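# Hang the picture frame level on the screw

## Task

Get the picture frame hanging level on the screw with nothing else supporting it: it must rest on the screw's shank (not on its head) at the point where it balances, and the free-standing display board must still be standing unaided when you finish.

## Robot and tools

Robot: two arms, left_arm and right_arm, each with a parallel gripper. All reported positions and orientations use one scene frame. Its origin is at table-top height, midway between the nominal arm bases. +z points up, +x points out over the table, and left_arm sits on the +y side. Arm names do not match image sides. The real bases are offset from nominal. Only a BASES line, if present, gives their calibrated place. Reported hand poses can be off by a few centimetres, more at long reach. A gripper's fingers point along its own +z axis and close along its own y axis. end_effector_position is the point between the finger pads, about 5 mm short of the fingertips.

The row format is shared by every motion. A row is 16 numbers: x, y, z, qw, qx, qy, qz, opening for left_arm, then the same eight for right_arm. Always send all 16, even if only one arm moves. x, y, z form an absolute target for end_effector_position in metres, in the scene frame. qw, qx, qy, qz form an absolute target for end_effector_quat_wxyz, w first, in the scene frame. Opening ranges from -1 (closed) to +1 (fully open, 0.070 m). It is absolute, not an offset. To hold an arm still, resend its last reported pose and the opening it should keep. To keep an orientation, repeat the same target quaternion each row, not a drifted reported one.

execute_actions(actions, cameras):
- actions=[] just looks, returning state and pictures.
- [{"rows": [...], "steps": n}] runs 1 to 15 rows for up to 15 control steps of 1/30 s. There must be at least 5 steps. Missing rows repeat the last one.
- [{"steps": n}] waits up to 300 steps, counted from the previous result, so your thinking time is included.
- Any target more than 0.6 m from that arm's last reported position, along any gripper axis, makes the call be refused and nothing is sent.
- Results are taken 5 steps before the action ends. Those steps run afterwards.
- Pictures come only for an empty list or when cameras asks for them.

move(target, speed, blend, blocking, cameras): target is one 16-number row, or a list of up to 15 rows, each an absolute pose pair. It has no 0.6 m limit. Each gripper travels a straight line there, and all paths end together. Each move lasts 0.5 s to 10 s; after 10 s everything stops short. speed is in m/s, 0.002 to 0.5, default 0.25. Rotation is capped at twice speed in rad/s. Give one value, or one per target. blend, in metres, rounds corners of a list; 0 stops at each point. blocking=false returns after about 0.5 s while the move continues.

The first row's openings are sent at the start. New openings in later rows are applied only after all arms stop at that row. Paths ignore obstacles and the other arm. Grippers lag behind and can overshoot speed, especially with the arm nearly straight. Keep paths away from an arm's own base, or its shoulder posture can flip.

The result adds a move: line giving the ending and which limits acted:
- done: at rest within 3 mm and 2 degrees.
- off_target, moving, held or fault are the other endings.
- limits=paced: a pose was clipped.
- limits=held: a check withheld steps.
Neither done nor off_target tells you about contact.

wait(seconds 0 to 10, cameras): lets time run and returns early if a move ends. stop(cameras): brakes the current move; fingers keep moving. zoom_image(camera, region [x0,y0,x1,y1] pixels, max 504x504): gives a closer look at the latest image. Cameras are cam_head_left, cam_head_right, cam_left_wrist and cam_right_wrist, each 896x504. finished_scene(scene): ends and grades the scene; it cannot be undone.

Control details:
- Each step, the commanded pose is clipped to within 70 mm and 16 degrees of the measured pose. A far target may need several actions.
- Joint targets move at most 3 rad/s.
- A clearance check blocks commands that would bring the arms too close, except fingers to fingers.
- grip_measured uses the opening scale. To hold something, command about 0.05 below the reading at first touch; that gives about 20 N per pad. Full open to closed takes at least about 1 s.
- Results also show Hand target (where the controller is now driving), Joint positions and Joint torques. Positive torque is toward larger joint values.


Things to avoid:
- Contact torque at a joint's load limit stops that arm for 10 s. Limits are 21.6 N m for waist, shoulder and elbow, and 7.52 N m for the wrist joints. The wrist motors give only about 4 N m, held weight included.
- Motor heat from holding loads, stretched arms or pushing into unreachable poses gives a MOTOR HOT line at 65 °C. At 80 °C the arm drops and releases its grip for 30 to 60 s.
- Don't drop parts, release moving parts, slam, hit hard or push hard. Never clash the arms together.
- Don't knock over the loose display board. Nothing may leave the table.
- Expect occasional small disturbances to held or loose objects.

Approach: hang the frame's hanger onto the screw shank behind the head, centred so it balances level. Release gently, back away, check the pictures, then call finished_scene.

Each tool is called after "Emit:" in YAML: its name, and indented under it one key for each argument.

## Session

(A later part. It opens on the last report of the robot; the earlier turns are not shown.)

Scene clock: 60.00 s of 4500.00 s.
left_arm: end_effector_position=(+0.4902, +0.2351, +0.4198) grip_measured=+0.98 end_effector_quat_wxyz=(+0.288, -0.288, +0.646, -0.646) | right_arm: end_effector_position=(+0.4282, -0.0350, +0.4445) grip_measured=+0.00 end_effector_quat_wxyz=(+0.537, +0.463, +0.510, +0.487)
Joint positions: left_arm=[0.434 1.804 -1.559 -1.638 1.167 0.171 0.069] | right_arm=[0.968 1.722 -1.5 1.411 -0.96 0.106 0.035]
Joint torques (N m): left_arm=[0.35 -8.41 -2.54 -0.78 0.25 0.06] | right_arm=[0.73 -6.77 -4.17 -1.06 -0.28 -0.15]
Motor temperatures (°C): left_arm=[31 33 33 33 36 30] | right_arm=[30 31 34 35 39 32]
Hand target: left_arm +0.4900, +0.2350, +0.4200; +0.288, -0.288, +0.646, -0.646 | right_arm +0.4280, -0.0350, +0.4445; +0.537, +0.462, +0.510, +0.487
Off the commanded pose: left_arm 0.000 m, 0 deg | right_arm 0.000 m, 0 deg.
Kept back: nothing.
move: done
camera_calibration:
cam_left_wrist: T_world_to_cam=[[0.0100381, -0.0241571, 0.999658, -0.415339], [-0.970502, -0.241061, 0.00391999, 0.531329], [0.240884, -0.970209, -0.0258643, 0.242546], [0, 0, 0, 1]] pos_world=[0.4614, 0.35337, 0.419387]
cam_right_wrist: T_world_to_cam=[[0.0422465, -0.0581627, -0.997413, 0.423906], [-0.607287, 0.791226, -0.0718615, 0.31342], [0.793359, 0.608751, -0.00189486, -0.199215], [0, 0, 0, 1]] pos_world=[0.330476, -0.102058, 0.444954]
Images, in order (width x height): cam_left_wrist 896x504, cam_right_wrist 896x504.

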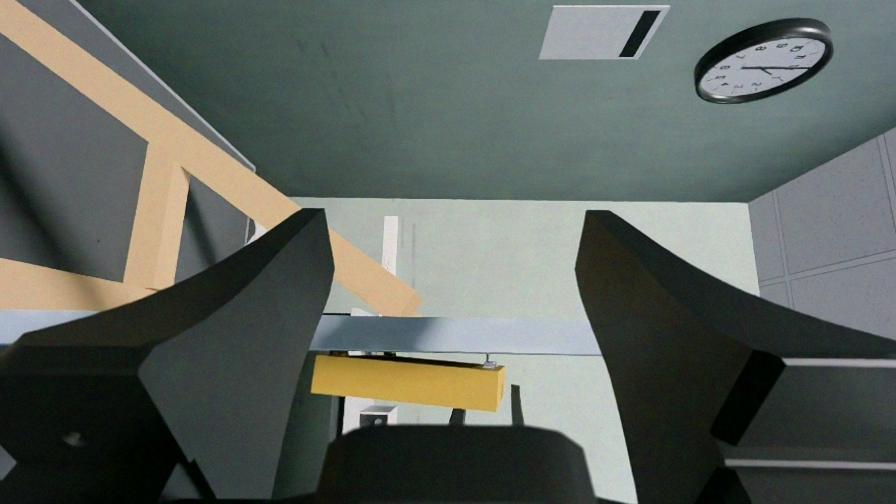

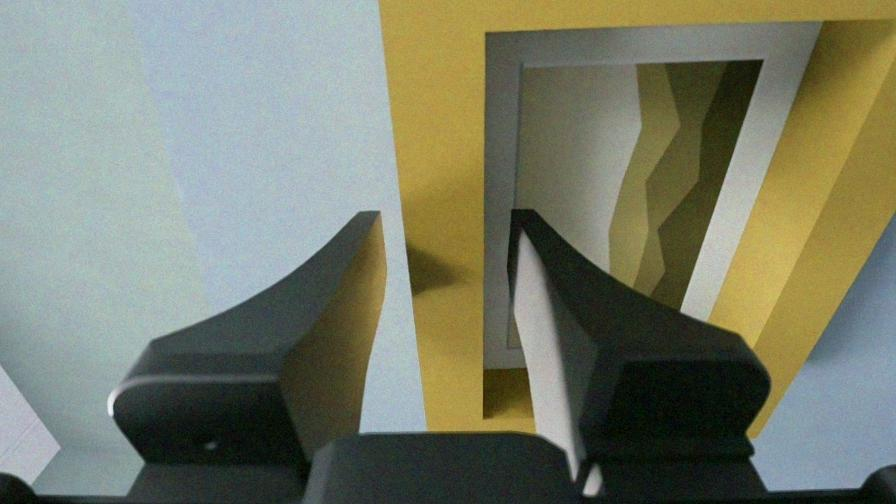

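Emit:
execute_actions:
  actions:
    - {"rows":[[0.49,0.235,0.42,0.2876,-0.2876,0.6458,-0.6458,1.0,0.428,-0.035,0.4445,0.5373,0.4624,0.5099,0.4872,-0.05],[0.49,0.235,0.42,0.2876,-0.2876,0.6458,-0.6458,1.0,0.428,-0.035,0.4445,0.5373,0.4624,0.5099,0.4872,-0.1],[0.49,0.235,0.42,0.2876,-0.2876,0.6458,-0.6458,1.0,0.428,-0.035,0.4445,0.5373,0.4624,0.5099,0.4872,-0.14],[0.49,0.235,0.42,0.2876,-0.2876,0.6458,-0.6458,1.0,0.428,-0.035,0.4445,0.5373,0.4624,0.5099,0.4872,-0.18],[0.49,0.235,0.42,0.2876,-0.2876,0.6458,-0.6458,1.0,0.428,-0.035,0.4445,0.5373,0.4624,0.5099,0.4872,-0.22],[0.49,0.235,0.42,0.2876,-0.2876,0.6458,-0.6458,1.0,0.428,-0.035,0.4445,0.5373,0.4624,0.5099,0.4872,-0.26],[0.49,0.235,0.42,0.2876,-0.2876,0.6458,-0.6458,1.0,0.428,-0.035,0.4445,0.5373,0.4624,0.5099,0.4872,-0.28],[0.49,0.235,0.42,0.2876,-0.2876,0.6458,-0.6458,1.0,0.428,-0.035,0.4445,0.5373,0.4624,0.5099,0.4872,-0.3],[0.49,0.235,0.42,0.2876,-0.2876,0.6458,-0.6458,1.0,0.428,-0.035,0.4445,0.5373,0.4624,0.5099,0.4872,-0.32],[0.49,0.235,0.42,0.2876,-0.2876,0.6458,-0.6458,1.0,0.428,-0.035,0.4445,0.5373,0.4624,0.5099,0.4872,-0.34]],"steps":15}
  cameras: ["cam_right_wrist"]

Emit:
zoom_image:
  camera: "cam_right_wrist"
  region: [330, 130, 630, 430]

Scene clock: 61.13 s of 4500.00 s.
left_arm: end_effector_position=(+0.4902, +0.2351, +0.4198) grip_measured=+0.98 end_effector_quat_wxyz=(+0.288, -0.288, +0.646, -0.646) | right_arm: end_effector_position=(+0.4282, -0.0350, +0.4445) grip_measured=-0.34 end_effector_quat_wxyz=(+0.537, +0.463, +0.510, +0.487)
Joint positions: left_arm=[0.434 1.804 -1.559 -1.638 1.167 0.171 0.069] | right_arm=[0.968 1.722 -1.5 1.411 -0.96 0.106 0.023]
Joint torques (N m): left_arm=[0.52 -8.57 -2.56 -0.82 0.26 0.1] | right_arm=[0.69 -7.92 -3.53 -0.96 -0.3 0.04]
Motor temperatures (°C): left_arm=[31 33 33 33 36 30] | right_arm=[30 31 34 35 39 32]
Steps of this call (1-24: nothing new was sent; 25-34: this action's first 10). Readings (end_effector_position of left_arm | right_arm):
25: (+0.4902, +0.2351, +0.4198) | (+0.4282, -0.0350, +0.4445)
26: (+0.4902, +0.2351, +0.4198) | (+0.4282, -0.0350, +0.4445)
28: (+0.4902, +0.2351, +0.4198) | (+0.4282, -0.0350, +0.4445)
32: (+0.4902, +0.2351, +0.4198) | (+0.4282, -0.0350, +0.4445)
34: the state above
camera_calibration:
cam_right_wrist: T_world_to_cam=[[0.0422465, -0.0581627, -0.997413, 0.423906], [-0.607287, 0.791226, -0.0718615, 0.31342], [0.793359, 0.608751, -0.00189486, -0.199215], [0, 0, 0, 1]] pos_world=[0.330476, -0.102058, 0.444954]
Images, in order (width x height): cam_right_wrist 896x504.

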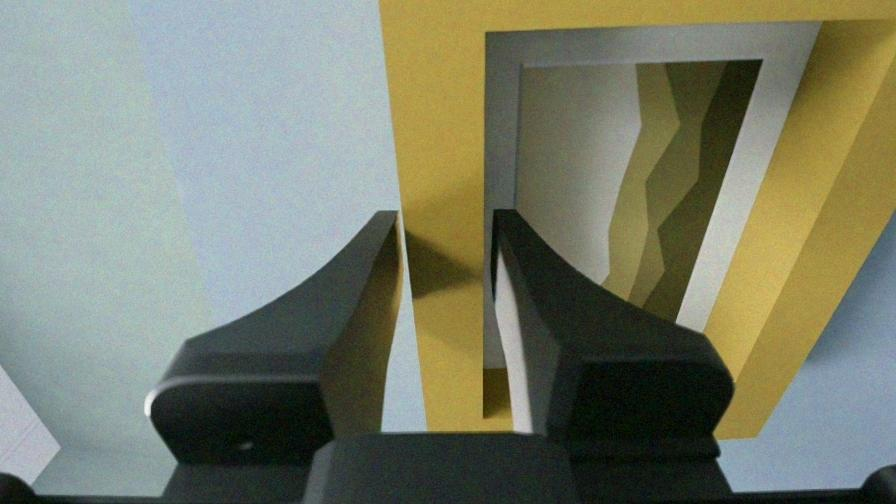

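Scaled by 1.680 from the camera's 896x504 image, which has a finer 1280x720 frame.

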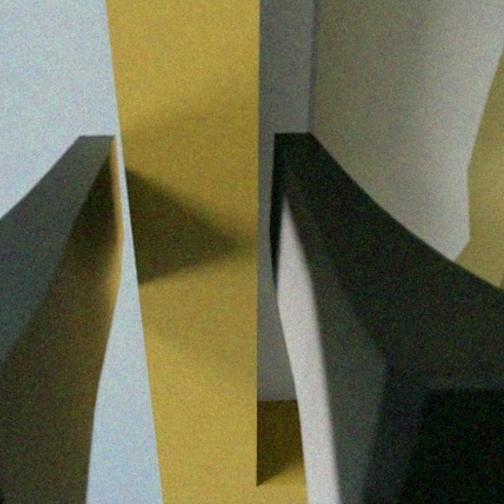

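Emit:
execute_actions:
  actions:
    - {"rows":[[0.49,0.235,0.42,0.2876,-0.2876,0.6458,-0.6458,1.0,0.428,-0.035,0.445,0.5373,0.4624,0.5099,0.4872,-0.35],[0.49,0.235,0.42,0.2876,-0.2876,0.6458,-0.6458,1.0,0.428,-0.035,0.445,0.5373,0.4624,0.5099,0.4872,-0.36],[0.49,0.235,0.42,0.2876,-0.2876,0.6458,-0.6458,1.0,0.428,-0.035,0.445,0.5373,0.4624,0.5099,0.4872,-0.37],[0.49,0.235,0.42,0.2876,-0.2876,0.6458,-0.6458,1.0,0.428,-0.035,0.445,0.5373,0.4624,0.5099,0.4872,-0.38],[0.49,0.235,0.42,0.2876,-0.2876,0.6458,-0.6458,1.0,0.428,-0.035,0.445,0.5373,0.4624,0.5099,0.4872,-0.39],[0.49,0.235,0.42,0.2876,-0.2876,0.6458,-0.6458,1.0,0.428,-0.035,0.445,0.5373,0.4624,0.5099,0.4872,-0.4],[0.49,0.235,0.42,0.2876,-0.2876,0.6458,-0.6458,1.0,0.428,-0.035,0.445,0.5373,0.4624,0.5099,0.4872,-0.41],[0.49,0.235,0.42,0.2876,-0.2876,0.6458,-0.6458,1.0,0.428,-0.035,0.445,0.5373,0.4624,0.5099,0.4872,-0.42],[0.49,0.235,0.42,0.2876,-0.2876,0.6458,-0.6458,1.0,0.428,-0.035,0.445,0.5373,0.4624,0.5099,0.4872,-0.43],[0.49,0.235,0.42,0.2876,-0.2876,0.6458,-0.6458,1.0,0.428,-0.035,0.445,0.5373,0.4624,0.5099,0.4872,-0.44],[0.49,0.235,0.42,0.2876,-0.2876,0.6458,-0.6458,1.0,0.428,-0.035,0.445,0.5373,0.4624,0.5099,0.4872,-0.45],[0.49,0.235,0.42,0.2876,-0.2876,0.6458,-0.6458,1.0,0.428,-0.035,0.445,0.5373,0.4624,0.5099,0.4872,-0.46],[0.49,0.235,0.42,0.2876,-0.2876,0.6458,-0.6458,1.0,0.428,-0.035,0.445,0.5373,0.4624,0.5099,0.4872,-0.465],[0.49,0.235,0.42,0.2876,-0.2876,0.6458,-0.6458,1.0,0.428,-0.035,0.445,0.5373,0.4624,0.5099,0.4872,-0.47]],"steps":15}
  cameras: []

Emit:
execute_actions:
  actions: []
  cameras: ["cam_right_wrist","cam_left_wrist"]

Scene clock: 62.27 s of 4500.00 s.
left_arm: end_effector_position=(+0.4902, +0.2351, +0.4198) grip_measured=+0.98 end_effector_quat_wxyz=(+0.288, -0.288, +0.646, -0.646) | right_arm: end_effector_position=(+0.4282, -0.0351, +0.4443) grip_measured=-0.44 end_effector_quat_wxyz=(+0.537, +0.463, +0.510, +0.487)
Joint positions: left_arm=[0.434 1.804 -1.559 -1.638 1.167 0.171 0.069] | right_arm=[0.968 1.722 -1.5 1.412 -0.96 0.104 0.02]
Joint torques (N m): left_arm=[0.35 -8.56 -2.48 -0.86 0.26 0.1] | right_arm=[0.65 -7.5 -4.55 -0.96 -0.17 -0.18]
Motor temperatures (°C): left_arm=[31 33 33 33 36 30] | right_arm=[30 31 34 35 39 32]
Off your previous action's commanded pose at its last step (step 5 of this call): left_arm 0.000 m, 0 deg | right_arm 0.000 m, 0 deg.
Steps of this call (1-5: your previous action's last 5; 6-24: nothing new was sent; 25-34: this action's first 10). Readings (end_effector_position of left_arm | right_arm):
25: (+0.4902, +0.2351, +0.4198) | (+0.4282, -0.0350, +0.4445)
26: (+0.4902, +0.2351, +0.4198) | (+0.4282, -0.0351, +0.4443)
28: (+0.4902, +0.2351, +0.4198) | (+0.4282, -0.0351, +0.4443)
32: (+0.4902, +0.2351, +0.4198) | (+0.4282, -0.0351, +0.4443)
34: the state above
No camera images: "cameras" was empty.

Scene clock: 62.43 s of 4500.00 s.
left_arm: end_effector_position=(+0.4902, +0.2351, +0.4198) grip_measured=+0.98 end_effector_quat_wxyz=(+0.288, -0.288, +0.646, -0.646) | right_arm: end_effector_position=(+0.4281, -0.0353, +0.4450) grip_measured=-0.45 end_effector_quat_wxyz=(+0.537, +0.463, +0.510, +0.487)
Joint positions: left_arm=[0.434 1.804 -1.559 -1.638 1.167 0.171 0.069] | right_arm=[0.968 1.721 -1.501 1.412 -0.96 0.103 0.019]
Joint torques (N m): left_arm=[0.29 -8.6 -2.45 -0.84 0.25 0.1] | right_arm=[0.6 -7.18 -4.58 -0.94 -0.09 -0.21]
Motor temperatures (°C): left_arm=[31 33 33 33 36 30] | right_arm=[30 31 34 35 39 32]
Hand target: left_arm +0.4900, +0.2350, +0.4200; +0.288, -0.288, +0.646, -0.646 | right_arm +0.4280, -0.0350, +0.4450; +0.537, +0.462, +0.510, +0.487
Off the commanded pose: left_arm 0.000 m, 0 deg | right_arm 0.000 m, 0 deg.
Steps of this call (1-5: your previous action's last 5). Readings (end_effector_position of left_arm | right_arm):
1: (+0.4902, +0.2351, +0.4198) | (+0.4282, -0.0351, +0.4443)
2: (+0.4902, +0.2351, +0.4198) | (+0.4281, -0.0353, +0.4450)
4: (+0.4902, +0.2351, +0.4198) | (+0.4281, -0.0353, +0.4450)
5: the state above
camera_calibration:
cam_left_wrist: T_world_to_cam=[[0.0100381, -0.0241571, 0.999658, -0.415339], [-0.970502, -0.241061, 0.00391999, 0.531329], [0.240884, -0.970209, -0.0258643, 0.242546], [0, 0, 0, 1]] pos_world=[0.4614, 0.35337, 0.419387]
cam_right_wrist: T_world_to_cam=[[0.0422104, -0.0587922, -0.997377, 0.424383], [-0.607033, 0.791377, -0.0723396, 0.313679], [0.793555, 0.608495, -0.0022845, -0.198886], [0, 0, 0, 1]] pos_world=[0.330327, -0.102267, 0.445507]
Images, in order (width x height): cam_left_wrist 896x504, cam_right_wrist 896x504.

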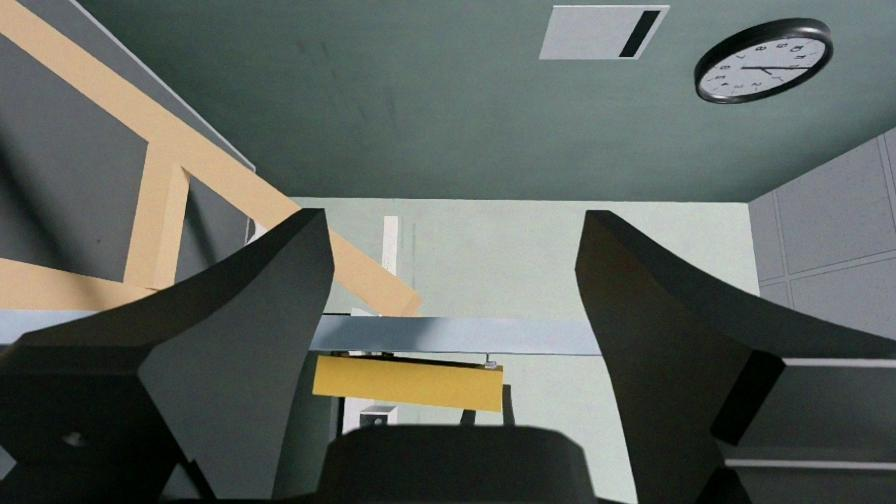

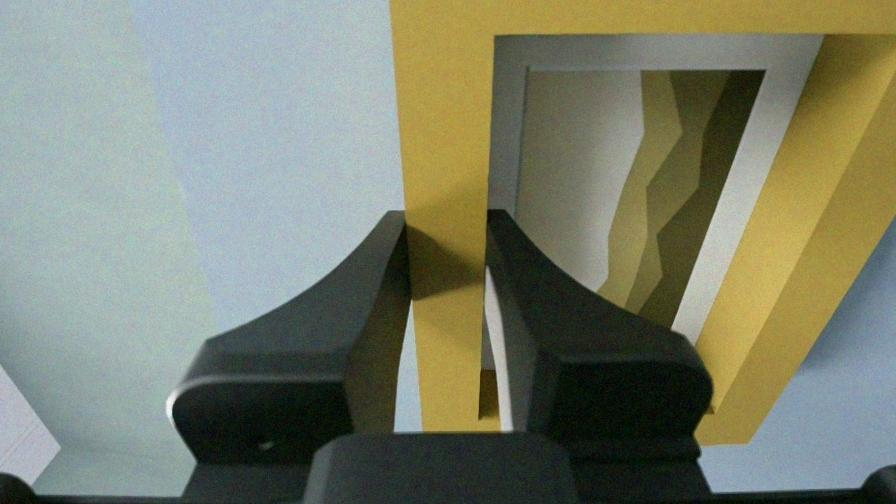

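Emit:
zoom_image:
  camera: "cam_left_wrist"
  region: [440, 335, 520, 385]

Emit:
zoom_image:
  camera: "cam_left_wrist"
  region: [310, 335, 530, 420]

Scaled by 6.300 from the camera's 896x504 image, which has a finer 1280x720 frame.

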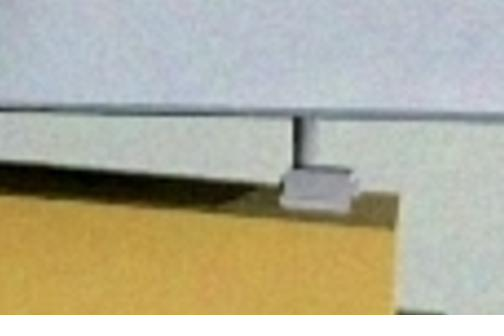

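Scaled by 2.291 from the camera's 896x504 image, which has a finer 1280x720 frame.

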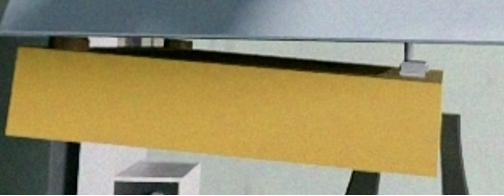

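Emit:
move:
  target:
    - [0.49,0.235,0.42,0.2876,-0.2876,0.6458,-0.6458,1.0, 0.428,-0.035,0.445,0.5373,0.4624,0.5099,0.4872,-0.52]
    - [0.49,0.235,0.42,0.2876,-0.2876,0.6458,-0.6458,1.0, 0.428,-0.035,0.4472,0.5373,0.4624,0.5099,0.4872,-0.52]
  speed: 0.02
  cameras: ["cam_left_wrist","cam_right_wrist"]

Emit:
zoom_image:
  camera: "cam_left_wrist"
  region: [440, 335, 520, 385]

Emit:
zoom_image:
  camera: "cam_left_wrist"
  region: [310, 335, 530, 420]

Scene clock: 65.47 s of 4500.00 s.
left_arm: end_effector_position=(+0.4902, +0.2351, +0.4198) grip_measured=+0.98 end_effector_quat_wxyz=(+0.288, -0.288, +0.646, -0.646) | right_arm: end_effector_position=(+0.4283, -0.0349, +0.4464) grip_measured=-0.45 end_effector_quat_wxyz=(+0.537, +0.463, +0.510, +0.487)
Joint positions: left_arm=[0.434 1.804 -1.559 -1.638 1.167 0.171 0.069] | right_arm=[0.968 1.722 -1.509 1.419 -0.958 0.093 0.019]
Joint torques (N m): left_arm=[0.38 -8.6 -2.45 -0.89 0.25 0.11] | right_arm=[0.42 -7.75 -5.38 -1.75 -0.34 -0.17]
Motor temperatures (°C): left_arm=[31 33 33 33 36 30] | right_arm=[29 31 34 35 39 32]
Hand target: left_arm +0.4900, +0.2350, +0.4200; +0.288, -0.288, +0.646, -0.646 | right_arm +0.4280, -0.0350, +0.4472; +0.537, +0.462, +0.510, +0.487
Off the commanded pose: left_arm 0.000 m, 0 deg | right_arm 0.001 m, 0 deg.
Kept back: nothing.
move: done
camera_calibration:
cam_left_wrist: T_world_to_cam=[[0.0100381, -0.0241571, 0.999658, -0.415339], [-0.970502, -0.241061, 0.00391999, 0.531329], [0.240884, -0.970209, -0.0258643, 0.242546], [0, 0, 0, 1]] pos_world=[0.4614, 0.35337, 0.419387]
cam_right_wrist: T_world_to_cam=[[0.0404114, -0.0586139, -0.997462, 0.426596], [-0.607523, 0.791113, -0.0711016, 0.31327], [0.793273, 0.608855, -0.00363926, -0.19853], [0, 0, 0, 1]] pos_world=[0.330568, -0.101951, 0.447065]
Images, in order (width x height): cam_left_wrist 896x504, cam_right_wrist 896x504.

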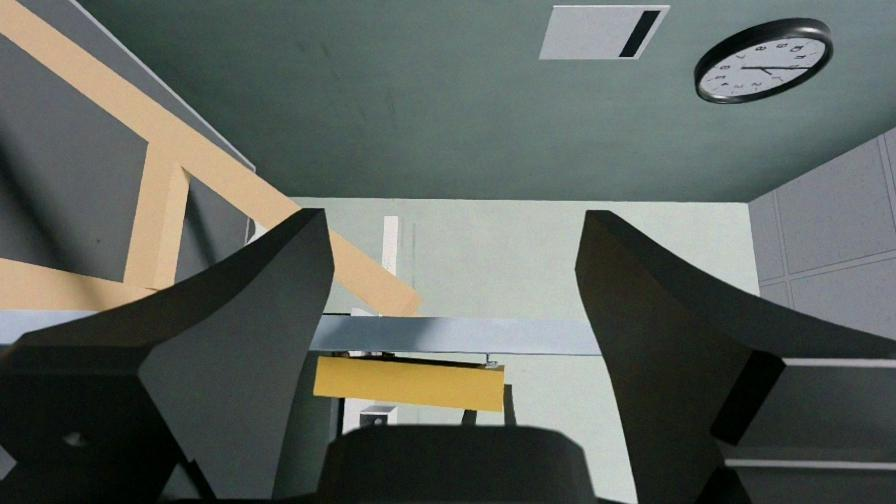

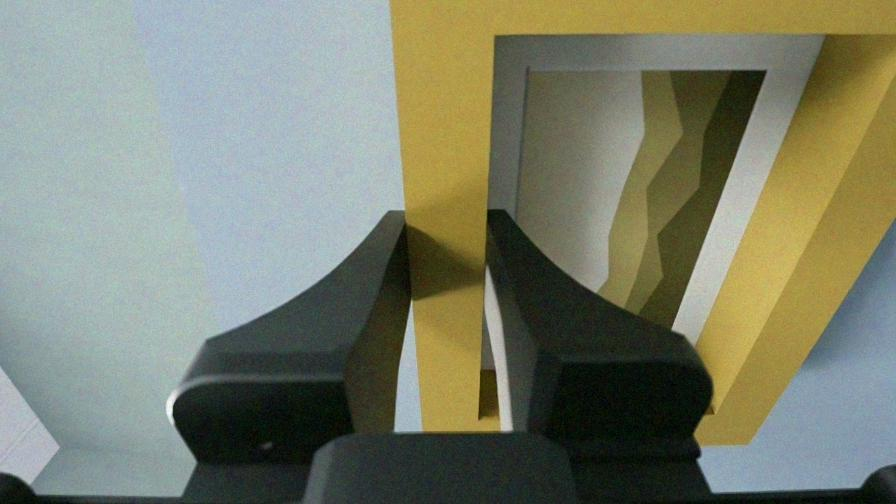

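Scaled by 6.300 from the camera's 896x504 image, which has a finer 1280x720 frame.

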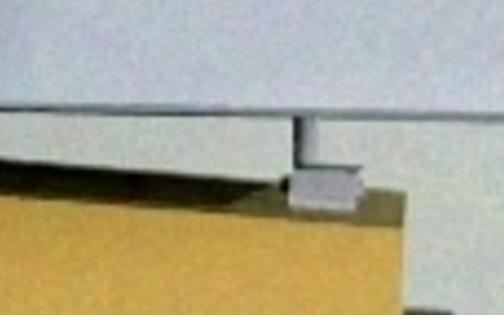

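Scaled by 2.291 from the camera's 896x504 image, which has a finer 1280x720 frame.

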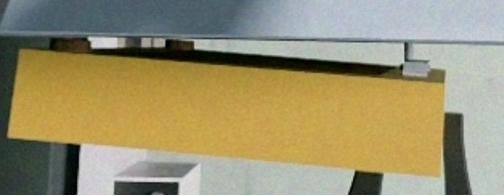

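Emit:
move:
  target: [0.49,0.235,0.42,0.2876,-0.2876,0.6458,-0.6458,1.0, 0.428,-0.035,0.449,0.5129,0.4867,0.4867,0.5129,-0.52]
  speed: 0.03
  cameras: ["cam_left_wrist","cam_right_wrist"]

Emit:
zoom_image:
  camera: "cam_left_wrist"
  region: [440, 335, 520, 385]

Emit:
zoom_image:
  camera: "cam_left_wrist"
  region: [310, 335, 530, 420]

Scene clock: 68.00 s of 4500.00 s.
left_arm: end_effector_position=(+0.4902, +0.2351, +0.4198) grip_measured=+0.98 end_effector_quat_wxyz=(+0.288, -0.288, +0.646, -0.646) | right_arm: end_effector_position=(+0.4282, -0.0352, +0.4486) grip_measured=-0.45 end_effector_quat_wxyz=(+0.513, +0.487, +0.487, +0.513)
Joint positions: left_arm=[0.434 1.804 -1.559 -1.638 1.167 0.171 0.069] | right_arm=[0.968 1.721 -1.515 1.423 -0.958 0.182 0.019]
Joint torques (N m): left_arm=[0.45 -8.52 -2.55 -0.95 0.23 0.11] | right_arm=[-0.61 -8.94 -5.38 -1.55 -0.11 -0.01]
Motor temperatures (°C): left_arm=[31 33 33 33 36 30] | right_arm=[29 31 34 35 39 32]
Hand target: left_arm +0.4900, +0.2350, +0.4200; +0.288, -0.288, +0.646, -0.646 | right_arm +0.4280, -0.0350, +0.4490; +0.513, +0.487, +0.487, +0.513
Off the commanded pose: left_arm 0.000 m, 0 deg | right_arm 0.000 m, 0 deg.
Kept back: nothing.
move: done
camera_calibration:
cam_left_wrist: T_world_to_cam=[[0.0100381, -0.0241571, 0.999658, -0.415339], [-0.970502, -0.241061, 0.00391999, 0.531329], [0.240884, -0.970209, -0.0258643, 0.242546], [0, 0, 0, 1]] pos_world=[0.4614, 0.35337, 0.419387]
cam_right_wrist: T_world_to_cam=[[0.041887, 0.0382694, -0.998389, 0.431984], [-0.610722, 0.791831, 0.00472925, 0.280991], [0.790736, 0.60954, 0.0565394, -0.224115], [0, 0, 0, 1]] pos_world=[0.330729, -0.102422, 0.44263]
Images, in order (width x height): cam_left_wrist 896x504, cam_right_wrist 896x504.

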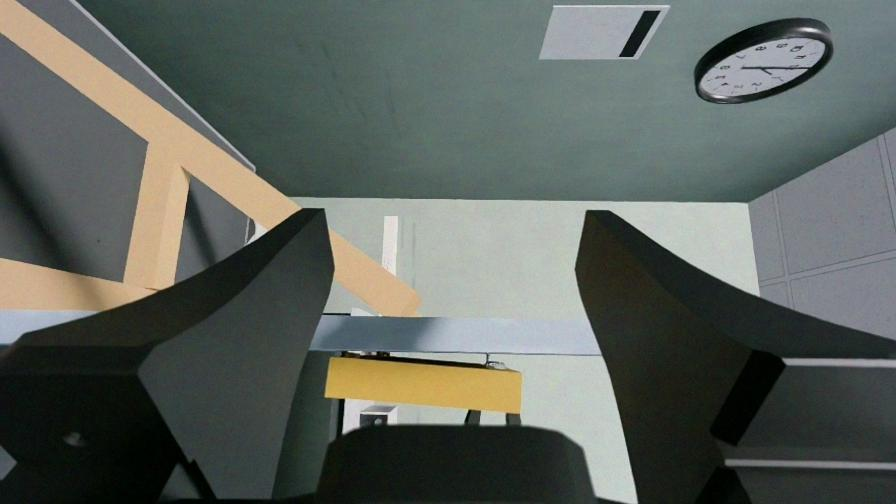

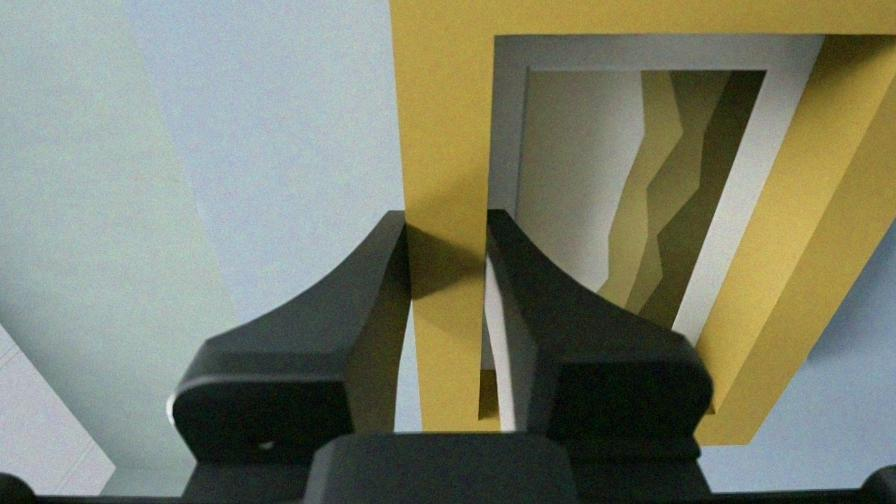

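Scaled by 6.300 from the camera's 896x504 image, which has a finer 1280x720 frame.

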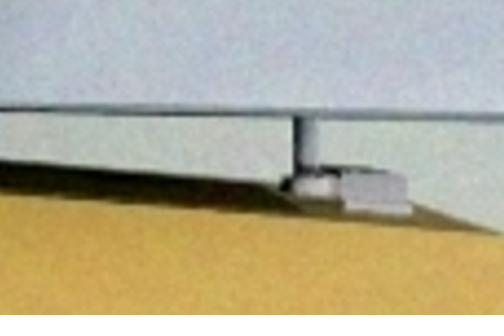

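Scaled by 2.291 from the camera's 896x504 image, which has a finer 1280x720 frame.

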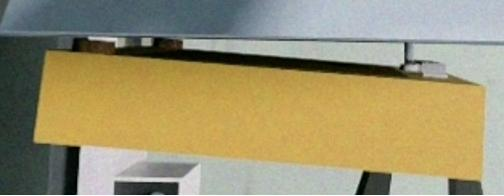

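Emit:
zoom_image:
  camera: "cam_left_wrist"
  region: [475, 345, 525, 378]

Scaled by 10.080 from the camera's 896x504 image, which has a finer 1280x720 frame.

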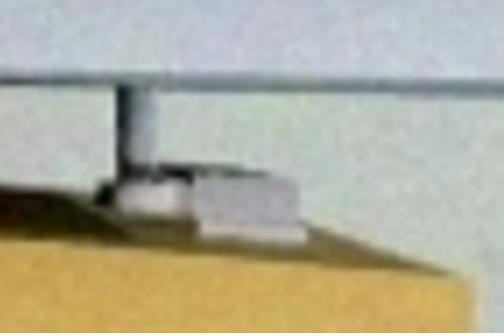

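Emit:
move:
  target:
    - [0.49,0.235,0.42,0.2876,-0.2876,0.6458,-0.6458,1.0, 0.428,-0.042,0.449,0.5129,0.4867,0.4867,0.5129,-0.52]
    - [0.49,0.235,0.42,0.2876,-0.2876,0.6458,-0.6458,1.0, 0.428,-0.042,0.446,0.5129,0.4867,0.4867,0.5129,-0.52]
  speed: 0.015
  cameras: ["cam_left_wrist","cam_right_wrist"]

Emit:
zoom_image:
  camera: "cam_left_wrist"
  region: [475, 345, 525, 378]

Emit:
zoom_image:
  camera: "cam_left_wrist"
  region: [310, 335, 530, 420]

Scene clock: 77.77 s of 4500.00 s.
left_arm: end_effector_position=(+0.4902, +0.2351, +0.4198) grip_measured=+0.98 end_effector_quat_wxyz=(+0.288, -0.288, +0.646, -0.646) | right_arm: end_effector_position=(+0.4278, -0.0420, +0.4464) grip_measured=-0.45 end_effector_quat_wxyz=(+0.513, +0.487, +0.487, +0.513)
Joint positions: left_arm=[0.434 1.804 -1.559 -1.638 1.167 0.171 0.069] | right_arm=[0.956 1.701 -1.478 1.406 -0.948 0.206 0.019]
Joint torques (N m): left_arm=[0.21 -8.6 -2.56 -0.9 0.15 0.09] | right_arm=[0.64 -7.33 -4.36 -1.43 -0.37 -0.08]
Motor temperatures (°C): left_arm=[31 33 33 33 36 30] | right_arm=[29 31 34 36 38 32]
Hand target: left_arm +0.4900, +0.2350, +0.4200; +0.288, -0.288, +0.646, -0.646 | right_arm +0.4280, -0.0420, +0.4460; +0.513, +0.487, +0.487, +0.513
Off the commanded pose: left_arm 0.000 m, 0 deg | right_arm 0.000 m, 0 deg.
Kept back: nothing.
move: done
camera_calibration:
cam_left_wrist: T_world_to_cam=[[0.0100381, -0.0241571, 0.999658, -0.415339], [-0.970502, -0.241061, 0.00391999, 0.531329], [0.240884, -0.970209, -0.0258643, 0.242546], [0, 0, 0, 1]] pos_world=[0.4614, 0.35337, 0.419387]
cam_right_wrist: T_world_to_cam=[[0.0431269, 0.0393253, -0.998295, 0.429445], [-0.611931, 0.790897, 0.00471962, 0.286589], [0.789735, 0.610684, 0.0581733, -0.219874], [0, 0, 0, 1]] pos_world=[0.330494, -0.109277, 0.440151]
Images, in order (width x height): cam_left_wrist 896x504, cam_right_wrist 896x504.

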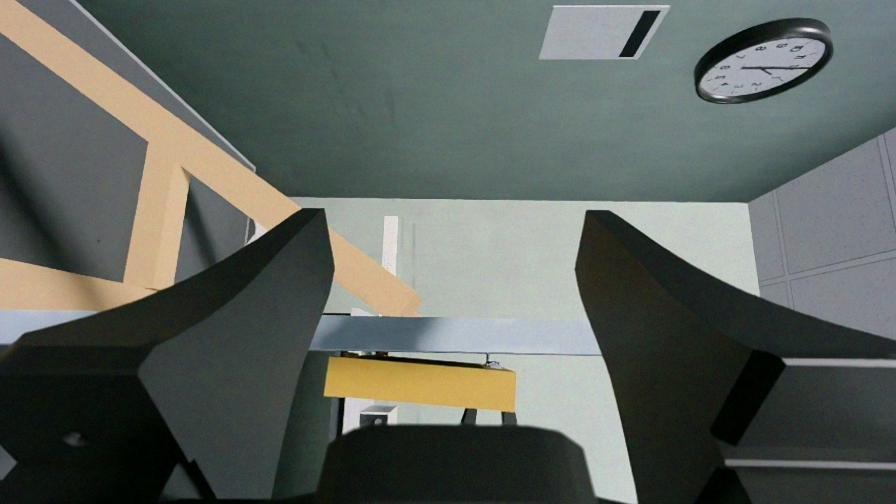

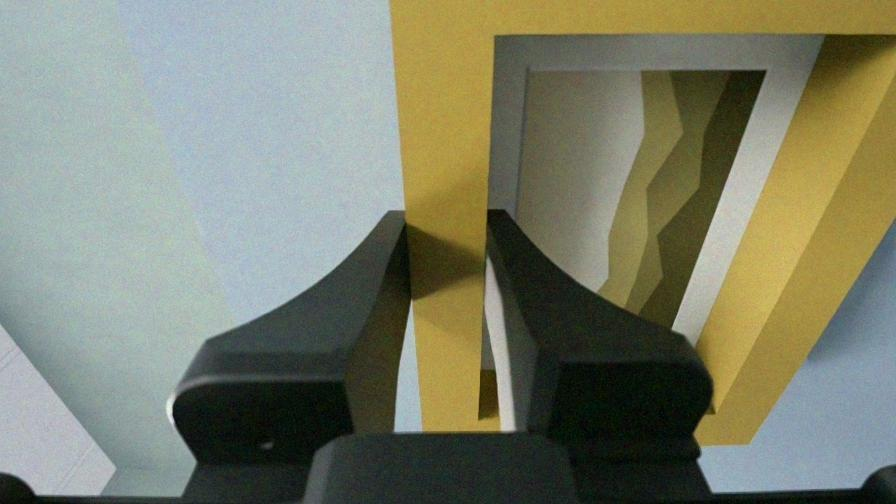

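Scaled by 10.080 from the camera's 896x504 image, which has a finer 1280x720 frame.

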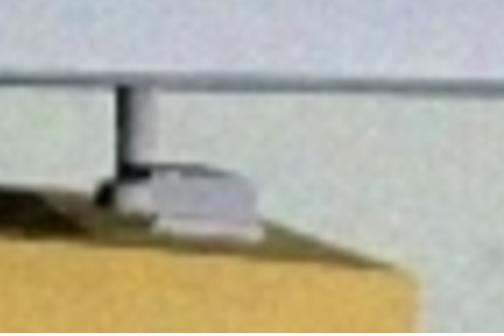

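Scaled by 2.291 from the camera's 896x504 image, which has a finer 1280x720 frame.

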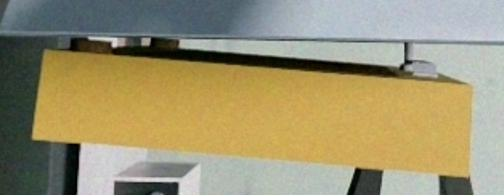

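Emit:
move:
  target: [0.49,0.235,0.42,0.2876,-0.2876,0.6458,-0.6458,1.0,0.4283,-0.042,0.4448,0.5129,0.4867,0.4867,0.5129,-0.52]
  speed: 0.01
  cameras: ["cam_left_wrist"]

Emit:
zoom_image:
  camera: "cam_left_wrist"
  region: [475, 345, 525, 378]

Scene clock: 79.50 s of 4500.00 s.
left_arm: end_effector_position=(+0.4902, +0.2351, +0.4198) grip_measured=+0.98 end_effector_quat_wxyz=(+0.288, -0.288, +0.646, -0.646) | right_arm: end_effector_position=(+0.4279, -0.0418, +0.4460) grip_measured=-0.45 end_effector_quat_wxyz=(+0.513, +0.486, +0.486, +0.514)
Joint positions: left_arm=[0.434 1.804 -1.559 -1.638 1.167 0.171 0.069] | right_arm=[0.956 1.701 -1.476 1.402 -0.949 0.212 0.019]
Joint torques (N m): left_arm=[0.35 -8.42 -2.73 -0.95 0.16 0.07] | right_arm=[0.19 -4.44 -2.81 -0.66 0.33 0.17]
Motor temperatures (°C): left_arm=[31 33 33 33 36 30] | right_arm=[29 31 34 36 38 32]
Hand target: left_arm +0.4900, +0.2350, +0.4200; +0.288, -0.288, +0.646, -0.646 | right_arm +0.4283, -0.0420, +0.4448; +0.513, +0.487, +0.487, +0.513
Off the commanded pose: left_arm 0.000 m, 0 deg | right_arm 0.001 m, 0 deg.
Kept back: nothing.
move: done
camera_calibration:
cam_left_wrist: T_world_to_cam=[[0.0100381, -0.0241571, 0.999658, -0.415339], [-0.970502, -0.241061, 0.00391999, 0.531329], [0.240884, -0.970209, -0.0258643, 0.242546], [0, 0, 0, 1]] pos_world=[0.4614, 0.35337, 0.419387]
Images, in order (width x height): cam_left_wrist 896x504.

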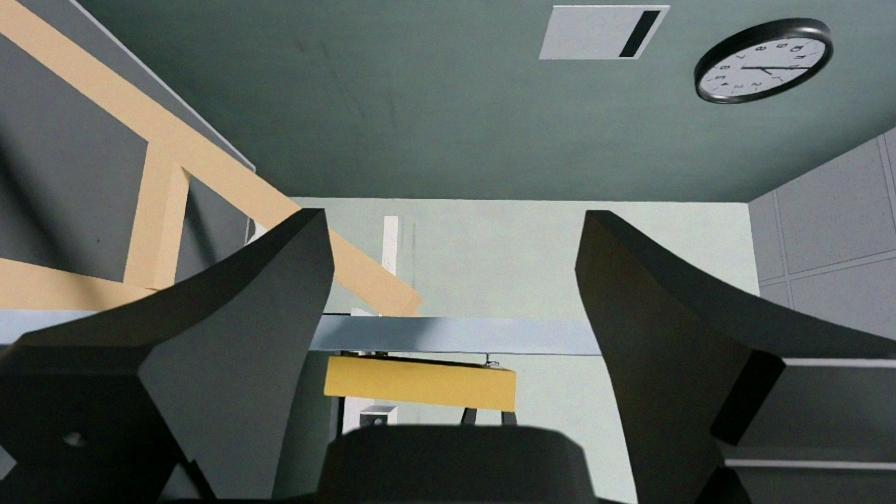

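Scaled by 10.080 from the camera's 896x504 image, which has a finer 1280x720 frame.

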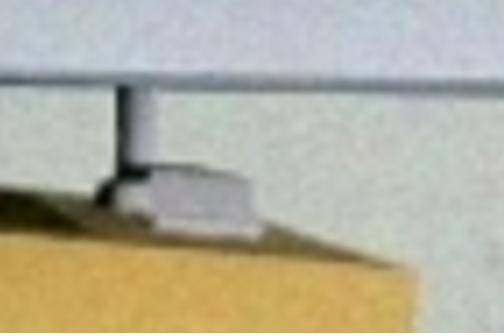

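Emit:
move:
  target:
    - [0.49,0.235,0.42,0.2876,-0.2876,0.6458,-0.6458,1.0,0.4281,-0.042,0.4475,0.5129,0.4867,0.4867,0.5129,-0.52]
    - [0.49,0.235,0.42,0.2876,-0.2876,0.6458,-0.6458,1.0,0.4296,-0.042,0.4475,0.5129,0.4867,0.4867,0.5129,-0.52]
  speed: 0.01
  cameras: ["cam_left_wrist"]

Emit:
zoom_image:
  camera: "cam_left_wrist"
  region: [475, 345, 525, 378]

Scene clock: 81.83 s of 4500.00 s.
left_arm: end_effector_position=(+0.4902, +0.2351, +0.4198) grip_measured=+0.98 end_effector_quat_wxyz=(+0.288, -0.288, +0.646, -0.646) | right_arm: end_effector_position=(+0.4293, -0.0416, +0.4463) grip_measured=-0.45 end_effector_quat_wxyz=(+0.512, +0.488, +0.488, +0.512)
Joint positions: left_arm=[0.434 1.804 -1.559 -1.638 1.167 0.171 0.069] | right_arm=[0.953 1.704 -1.486 1.414 -0.944 0.199 0.019]
Joint torques (N m): left_arm=[0.36 -8.5 -2.58 -0.92 0.16 0.08] | right_arm=[-1.91 -3 -5.07 -1.58 0.98 -0.17]
Motor temperatures (°C): left_arm=[31 34 33 33 36 30] | right_arm=[29 31 34 36 39 32]
Hand target: left_arm +0.4900, +0.2350, +0.4200; +0.288, -0.288, +0.646, -0.646 | right_arm +0.4296, -0.0420, +0.4475; +0.513, +0.487, +0.487, +0.513
Off the commanded pose: left_arm 0.000 m, 0 deg | right_arm 0.001 m, 0 deg.
Kept back: nothing.
move: done
camera_calibration:
cam_left_wrist: T_world_to_cam=[[0.0100381, -0.0241571, 0.999658, -0.415339], [-0.970502, -0.241061, 0.00391999, 0.531329], [0.240884, -0.970209, -0.0258643, 0.242546], [0, 0, 0, 1]] pos_world=[0.4614, 0.35337, 0.419387]
Images, in order (width x height): cam_left_wrist 896x504.

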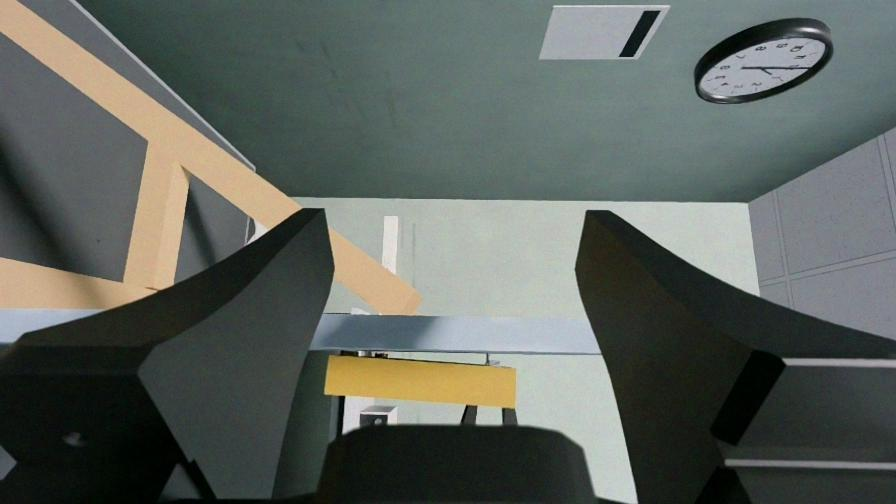

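Scaled by 10.080 from the camera's 896x504 image, which has a finer 1280x720 frame.

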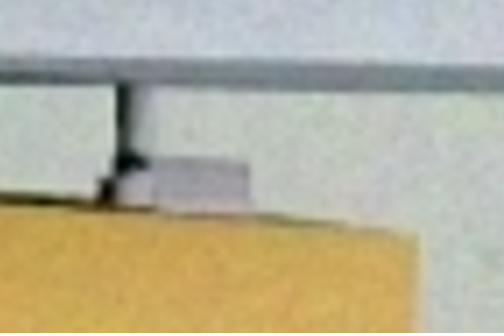

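Emit:
move:
  target:
    - [0.49,0.235,0.42,0.2876,-0.2876,0.6458,-0.6458,1.0,0.4288,-0.042,0.4475,0.5129,0.4867,0.4867,0.5129,-0.52]
    - [0.49,0.235,0.42,0.2876,-0.2876,0.6458,-0.6458,1.0,0.4288,-0.042,0.4435,0.5129,0.4867,0.4867,0.5129,-0.52]
  speed: 0.01
  cameras: ["cam_left_wrist"]

Emit:
zoom_image:
  camera: "cam_left_wrist"
  region: [475, 345, 525, 378]

Scene clock: 84.23 s of 4500.00 s.
left_arm: end_effector_position=(+0.4902, +0.2351, +0.4198) grip_measured=+0.98 end_effector_quat_wxyz=(+0.288, -0.288, +0.646, -0.646) | right_arm: end_effector_position=(+0.4286, -0.0424, +0.4464) grip_measured=-0.45 end_effector_quat_wxyz=(+0.514, +0.485, +0.485, +0.515)
Joint positions: left_arm=[0.434 1.804 -1.559 -1.638 1.167 0.171 0.069] | right_arm=[0.953 1.702 -1.475 1.395 -0.948 0.218 0.019]
Joint torques (N m): left_arm=[0.42 -8.55 -2.63 -0.86 0.14 0.1] | right_arm=[0.95 -5.69 -1.52 0.68 -0.44 0.01]
Motor temperatures (°C): left_arm=[31 34 33 33 36 30] | right_arm=[29 31 34 36 39 32]
Hand target: left_arm +0.4900, +0.2350, +0.4200; +0.288, -0.288, +0.646, -0.646 | right_arm +0.4288, -0.0420, +0.4435; +0.513, +0.487, +0.487, +0.513
Off the commanded pose: left_arm 0.000 m, 0 deg | right_arm 0.003 m, 0 deg.
Kept back: nothing.
move: done
camera_calibration:
cam_left_wrist: T_world_to_cam=[[0.0100381, -0.0241571, 0.999658, -0.415339], [-0.970502, -0.241061, 0.00391999, 0.531329], [0.240884, -0.970209, -0.0258643, 0.242546], [0, 0, 0, 1]] pos_world=[0.4614, 0.35337, 0.419387]
Images, in order (width x height): cam_left_wrist 896x504.

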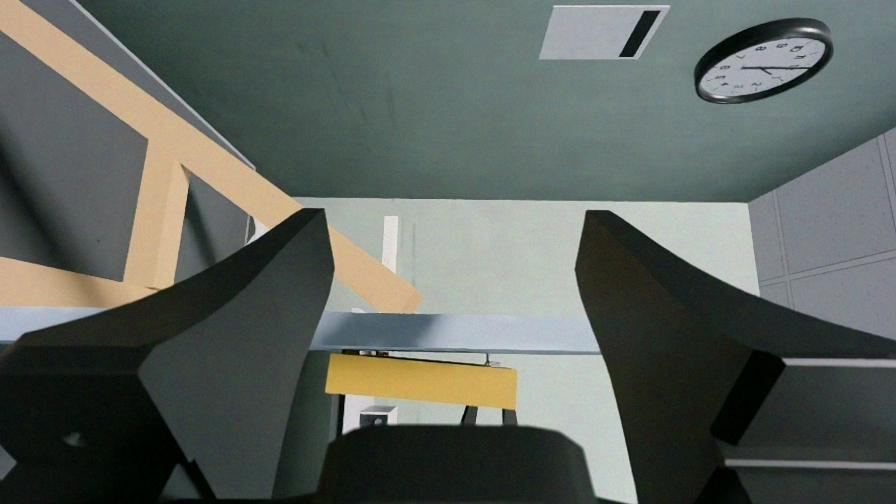

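Scaled by 10.080 from the camera's 896x504 image, which has a finer 1280x720 frame.

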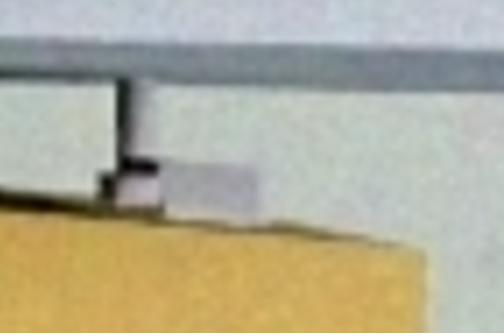

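Emit:
move:
  target: [0.49,0.235,0.42,0.2876,-0.2876,0.6458,-0.6458,1.0,0.4288,-0.042,0.4455,0.5129,0.4867,0.4867,0.5129,-0.52]
  speed: 0.01
  cameras: ["cam_left_wrist", "cam_right_wrist", "cam_head_left"]

Emit:
zoom_image:
  camera: "cam_left_wrist"
  region: [475, 345, 525, 378]

Emit:
zoom_image:
  camera: "cam_left_wrist"
  region: [310, 335, 530, 420]

Scene clock: 89.80 s of 4500.00 s.
left_arm: end_effector_position=(+0.4902, +0.2351, +0.4198) grip_measured=+0.98 end_effector_quat_wxyz=(+0.288, -0.288, +0.646, -0.646) | right_arm: end_effector_position=(+0.4288, -0.0419, +0.4446) grip_measured=-0.45 end_effector_quat_wxyz=(+0.513, +0.487, +0.487, +0.512)
Joint positions: left_arm=[0.434 1.804 -1.559 -1.638 1.167 0.171 0.069] | right_arm=[0.954 1.704 -1.477 1.406 -0.947 0.208 0.019]
Joint torques (N m): left_arm=[0.26 -8.41 -2.55 -0.86 0.11 0.07] | right_arm=[-2.78 0.22 0.42 3.16 -0.51 -0.15]
Motor temperatures (°C): left_arm=[31 34 33 33 36 30] | right_arm=[29 31 34 38 39 32]
Hand target: left_arm +0.4900, +0.2350, +0.4200; +0.288, -0.288, +0.646, -0.646 | right_arm +0.4288, -0.0420, +0.4455; +0.513, +0.487, +0.487, +0.513
Off the commanded pose: left_arm 0.000 m, 0 deg | right_arm 0.001 m, 0 deg.
Kept back: nothing.
move: done
camera_calibration:
cam_left_wrist: T_world_to_cam=[[0.0100381, -0.0241571, 0.999658, -0.415339], [-0.970502, -0.241061, 0.00391999, 0.531329], [0.240884, -0.970209, -0.0258643, 0.242546], [0, 0, 0, 1]] pos_world=[0.4614, 0.35337, 0.419387]
cam_right_wrist: T_world_to_cam=[[0.0408762, 0.0371654, -0.998473, 0.428598], [-0.611175, 0.791483, 0.00444001, 0.286939], [0.790439, 0.61006, 0.0550674, -0.219539], [0, 0, 0, 1]] pos_world=[0.331383, -0.109104, 0.438759]
Images, in order (width x height): cam_head_left 896x504, cam_left_wrist 896x504, cam_right_wrist 896x504.

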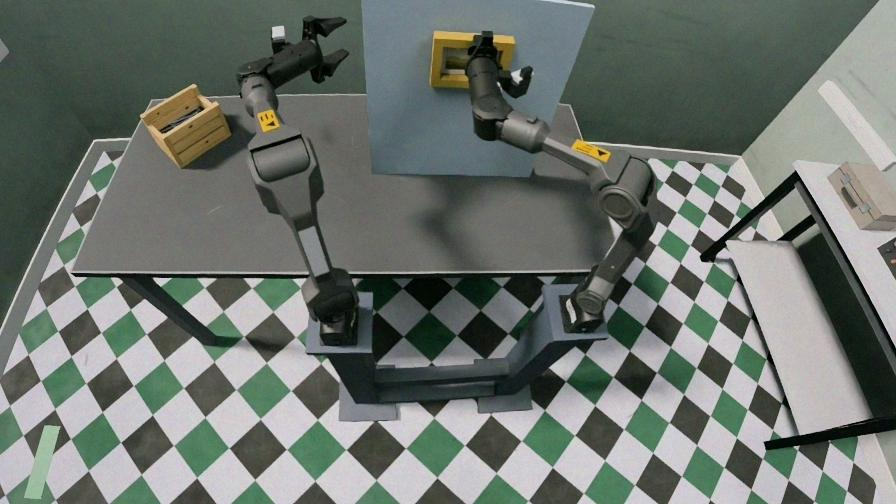

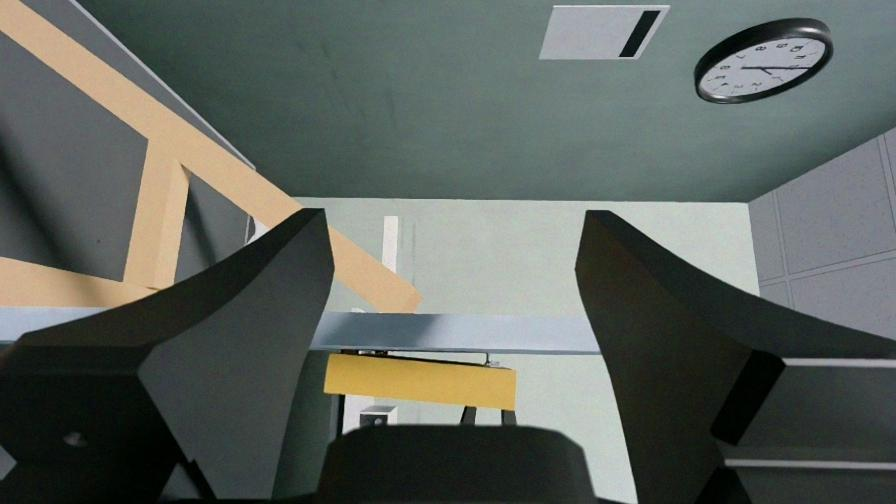

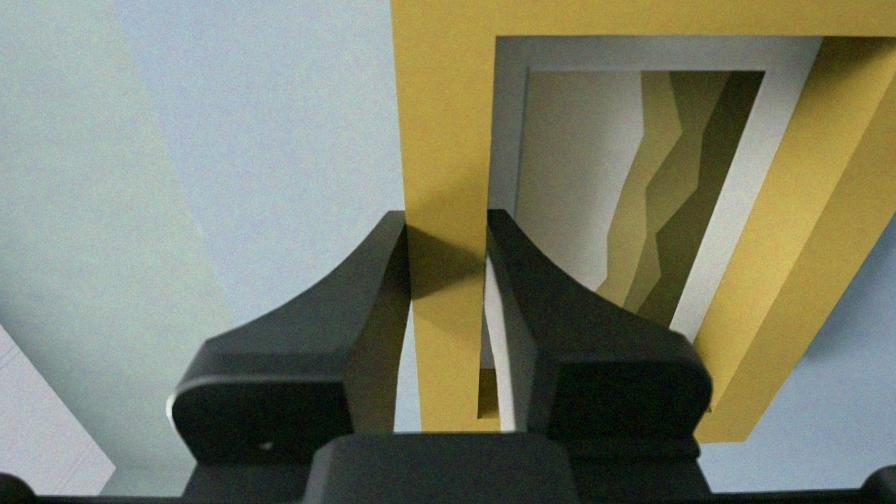

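Scaled by 10.080 from the camera's 896x504 image, which has a finer 1280x720 frame.

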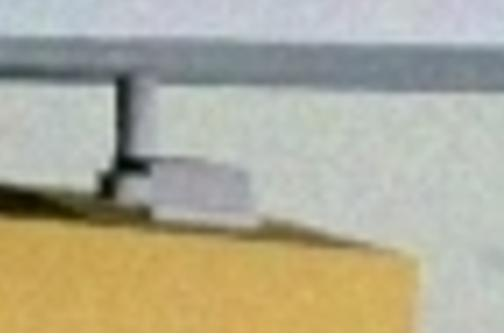

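Scaled by 2.291 from the camera's 896x504 image, which has a finer 1280x720 frame.

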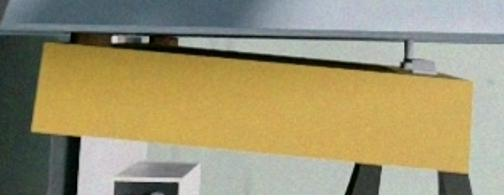

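Emit:
execute_actions:
  actions: []
  cameras: ["cam_left_wrist"]

Emit:
zoom_image:
  camera: "cam_left_wrist"
  region: [475, 345, 525, 378]

Scene clock: 90.07 s of 4500.00 s.
left_arm: end_effector_position=(+0.4902, +0.2351, +0.4198) grip_measured=+0.98 end_effector_quat_wxyz=(+0.288, -0.288, +0.646, -0.646) | right_arm: end_effector_position=(+0.4288, -0.0419, +0.4446) grip_measured=-0.45 end_effector_quat_wxyz=(+0.513, +0.487, +0.487, +0.512)
Joint positions: left_arm=[0.434 1.804 -1.559 -1.638 1.167 0.171 0.069] | right_arm=[0.954 1.704 -1.477 1.406 -0.947 0.208 0.019]
Joint torques (N m): left_arm=[0.21 -8.41 -2.67 -0.87 0.13 0.07] | right_arm=[-2.57 -0.87 0.02 2.89 -0.5 -0.02]
Motor temperatures (°C): left_arm=[31 34 33 33 36 30] | right_arm=[29 31 34 38 39 32]
Hand target: left_arm +0.4900, +0.2350, +0.4200; +0.288, -0.288, +0.646, -0.646 | right_arm +0.4288, -0.0420, +0.4455; +0.513, +0.487, +0.487, +0.513
Off the commanded pose: left_arm 0.000 m, 0 deg | right_arm 0.001 m, 0 deg.
Steps of this call (1-8: nothing new was sent). Readings (end_effector_position of left_arm | right_arm):
1: (+0.4902, +0.2351, +0.4198) | (+0.4288, -0.0419, +0.4446)
2: (+0.4902, +0.2351, +0.4198) | (+0.4288, -0.0419, +0.4446)
4: (+0.4902, +0.2351, +0.4198) | (+0.4288, -0.0419, +0.4446)
8: the state above
camera_calibration:
cam_left_wrist: T_world_to_cam=[[0.0100381, -0.0241571, 0.999658, -0.415339], [-0.970502, -0.241061, 0.00391999, 0.531329], [0.240884, -0.970209, -0.0258643, 0.242546], [0, 0, 0, 1]] pos_world=[0.4614, 0.35337, 0.419387]
Images, in order (width x height): cam_left_wrist 896x504.

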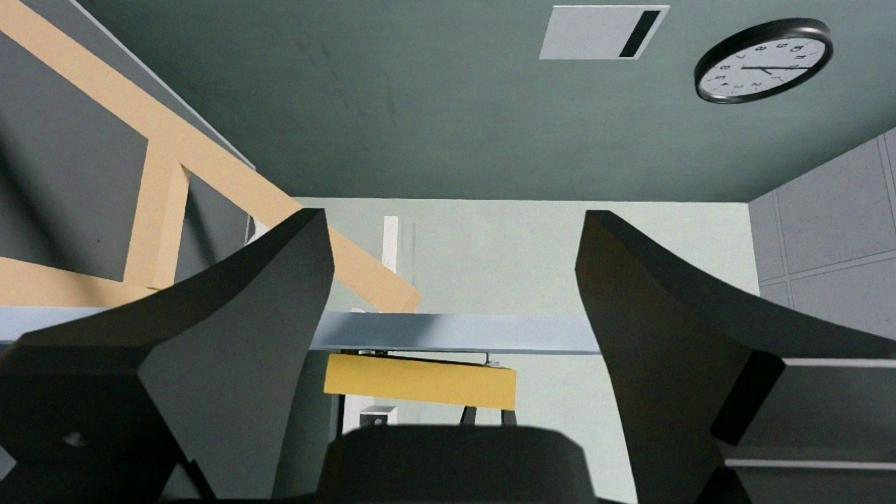

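Scaled by 10.080 from the camera's 896x504 image, which has a finer 1280x720 frame.

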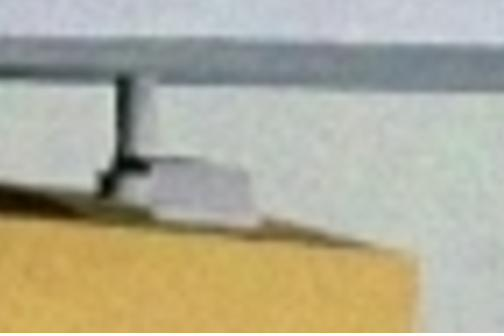

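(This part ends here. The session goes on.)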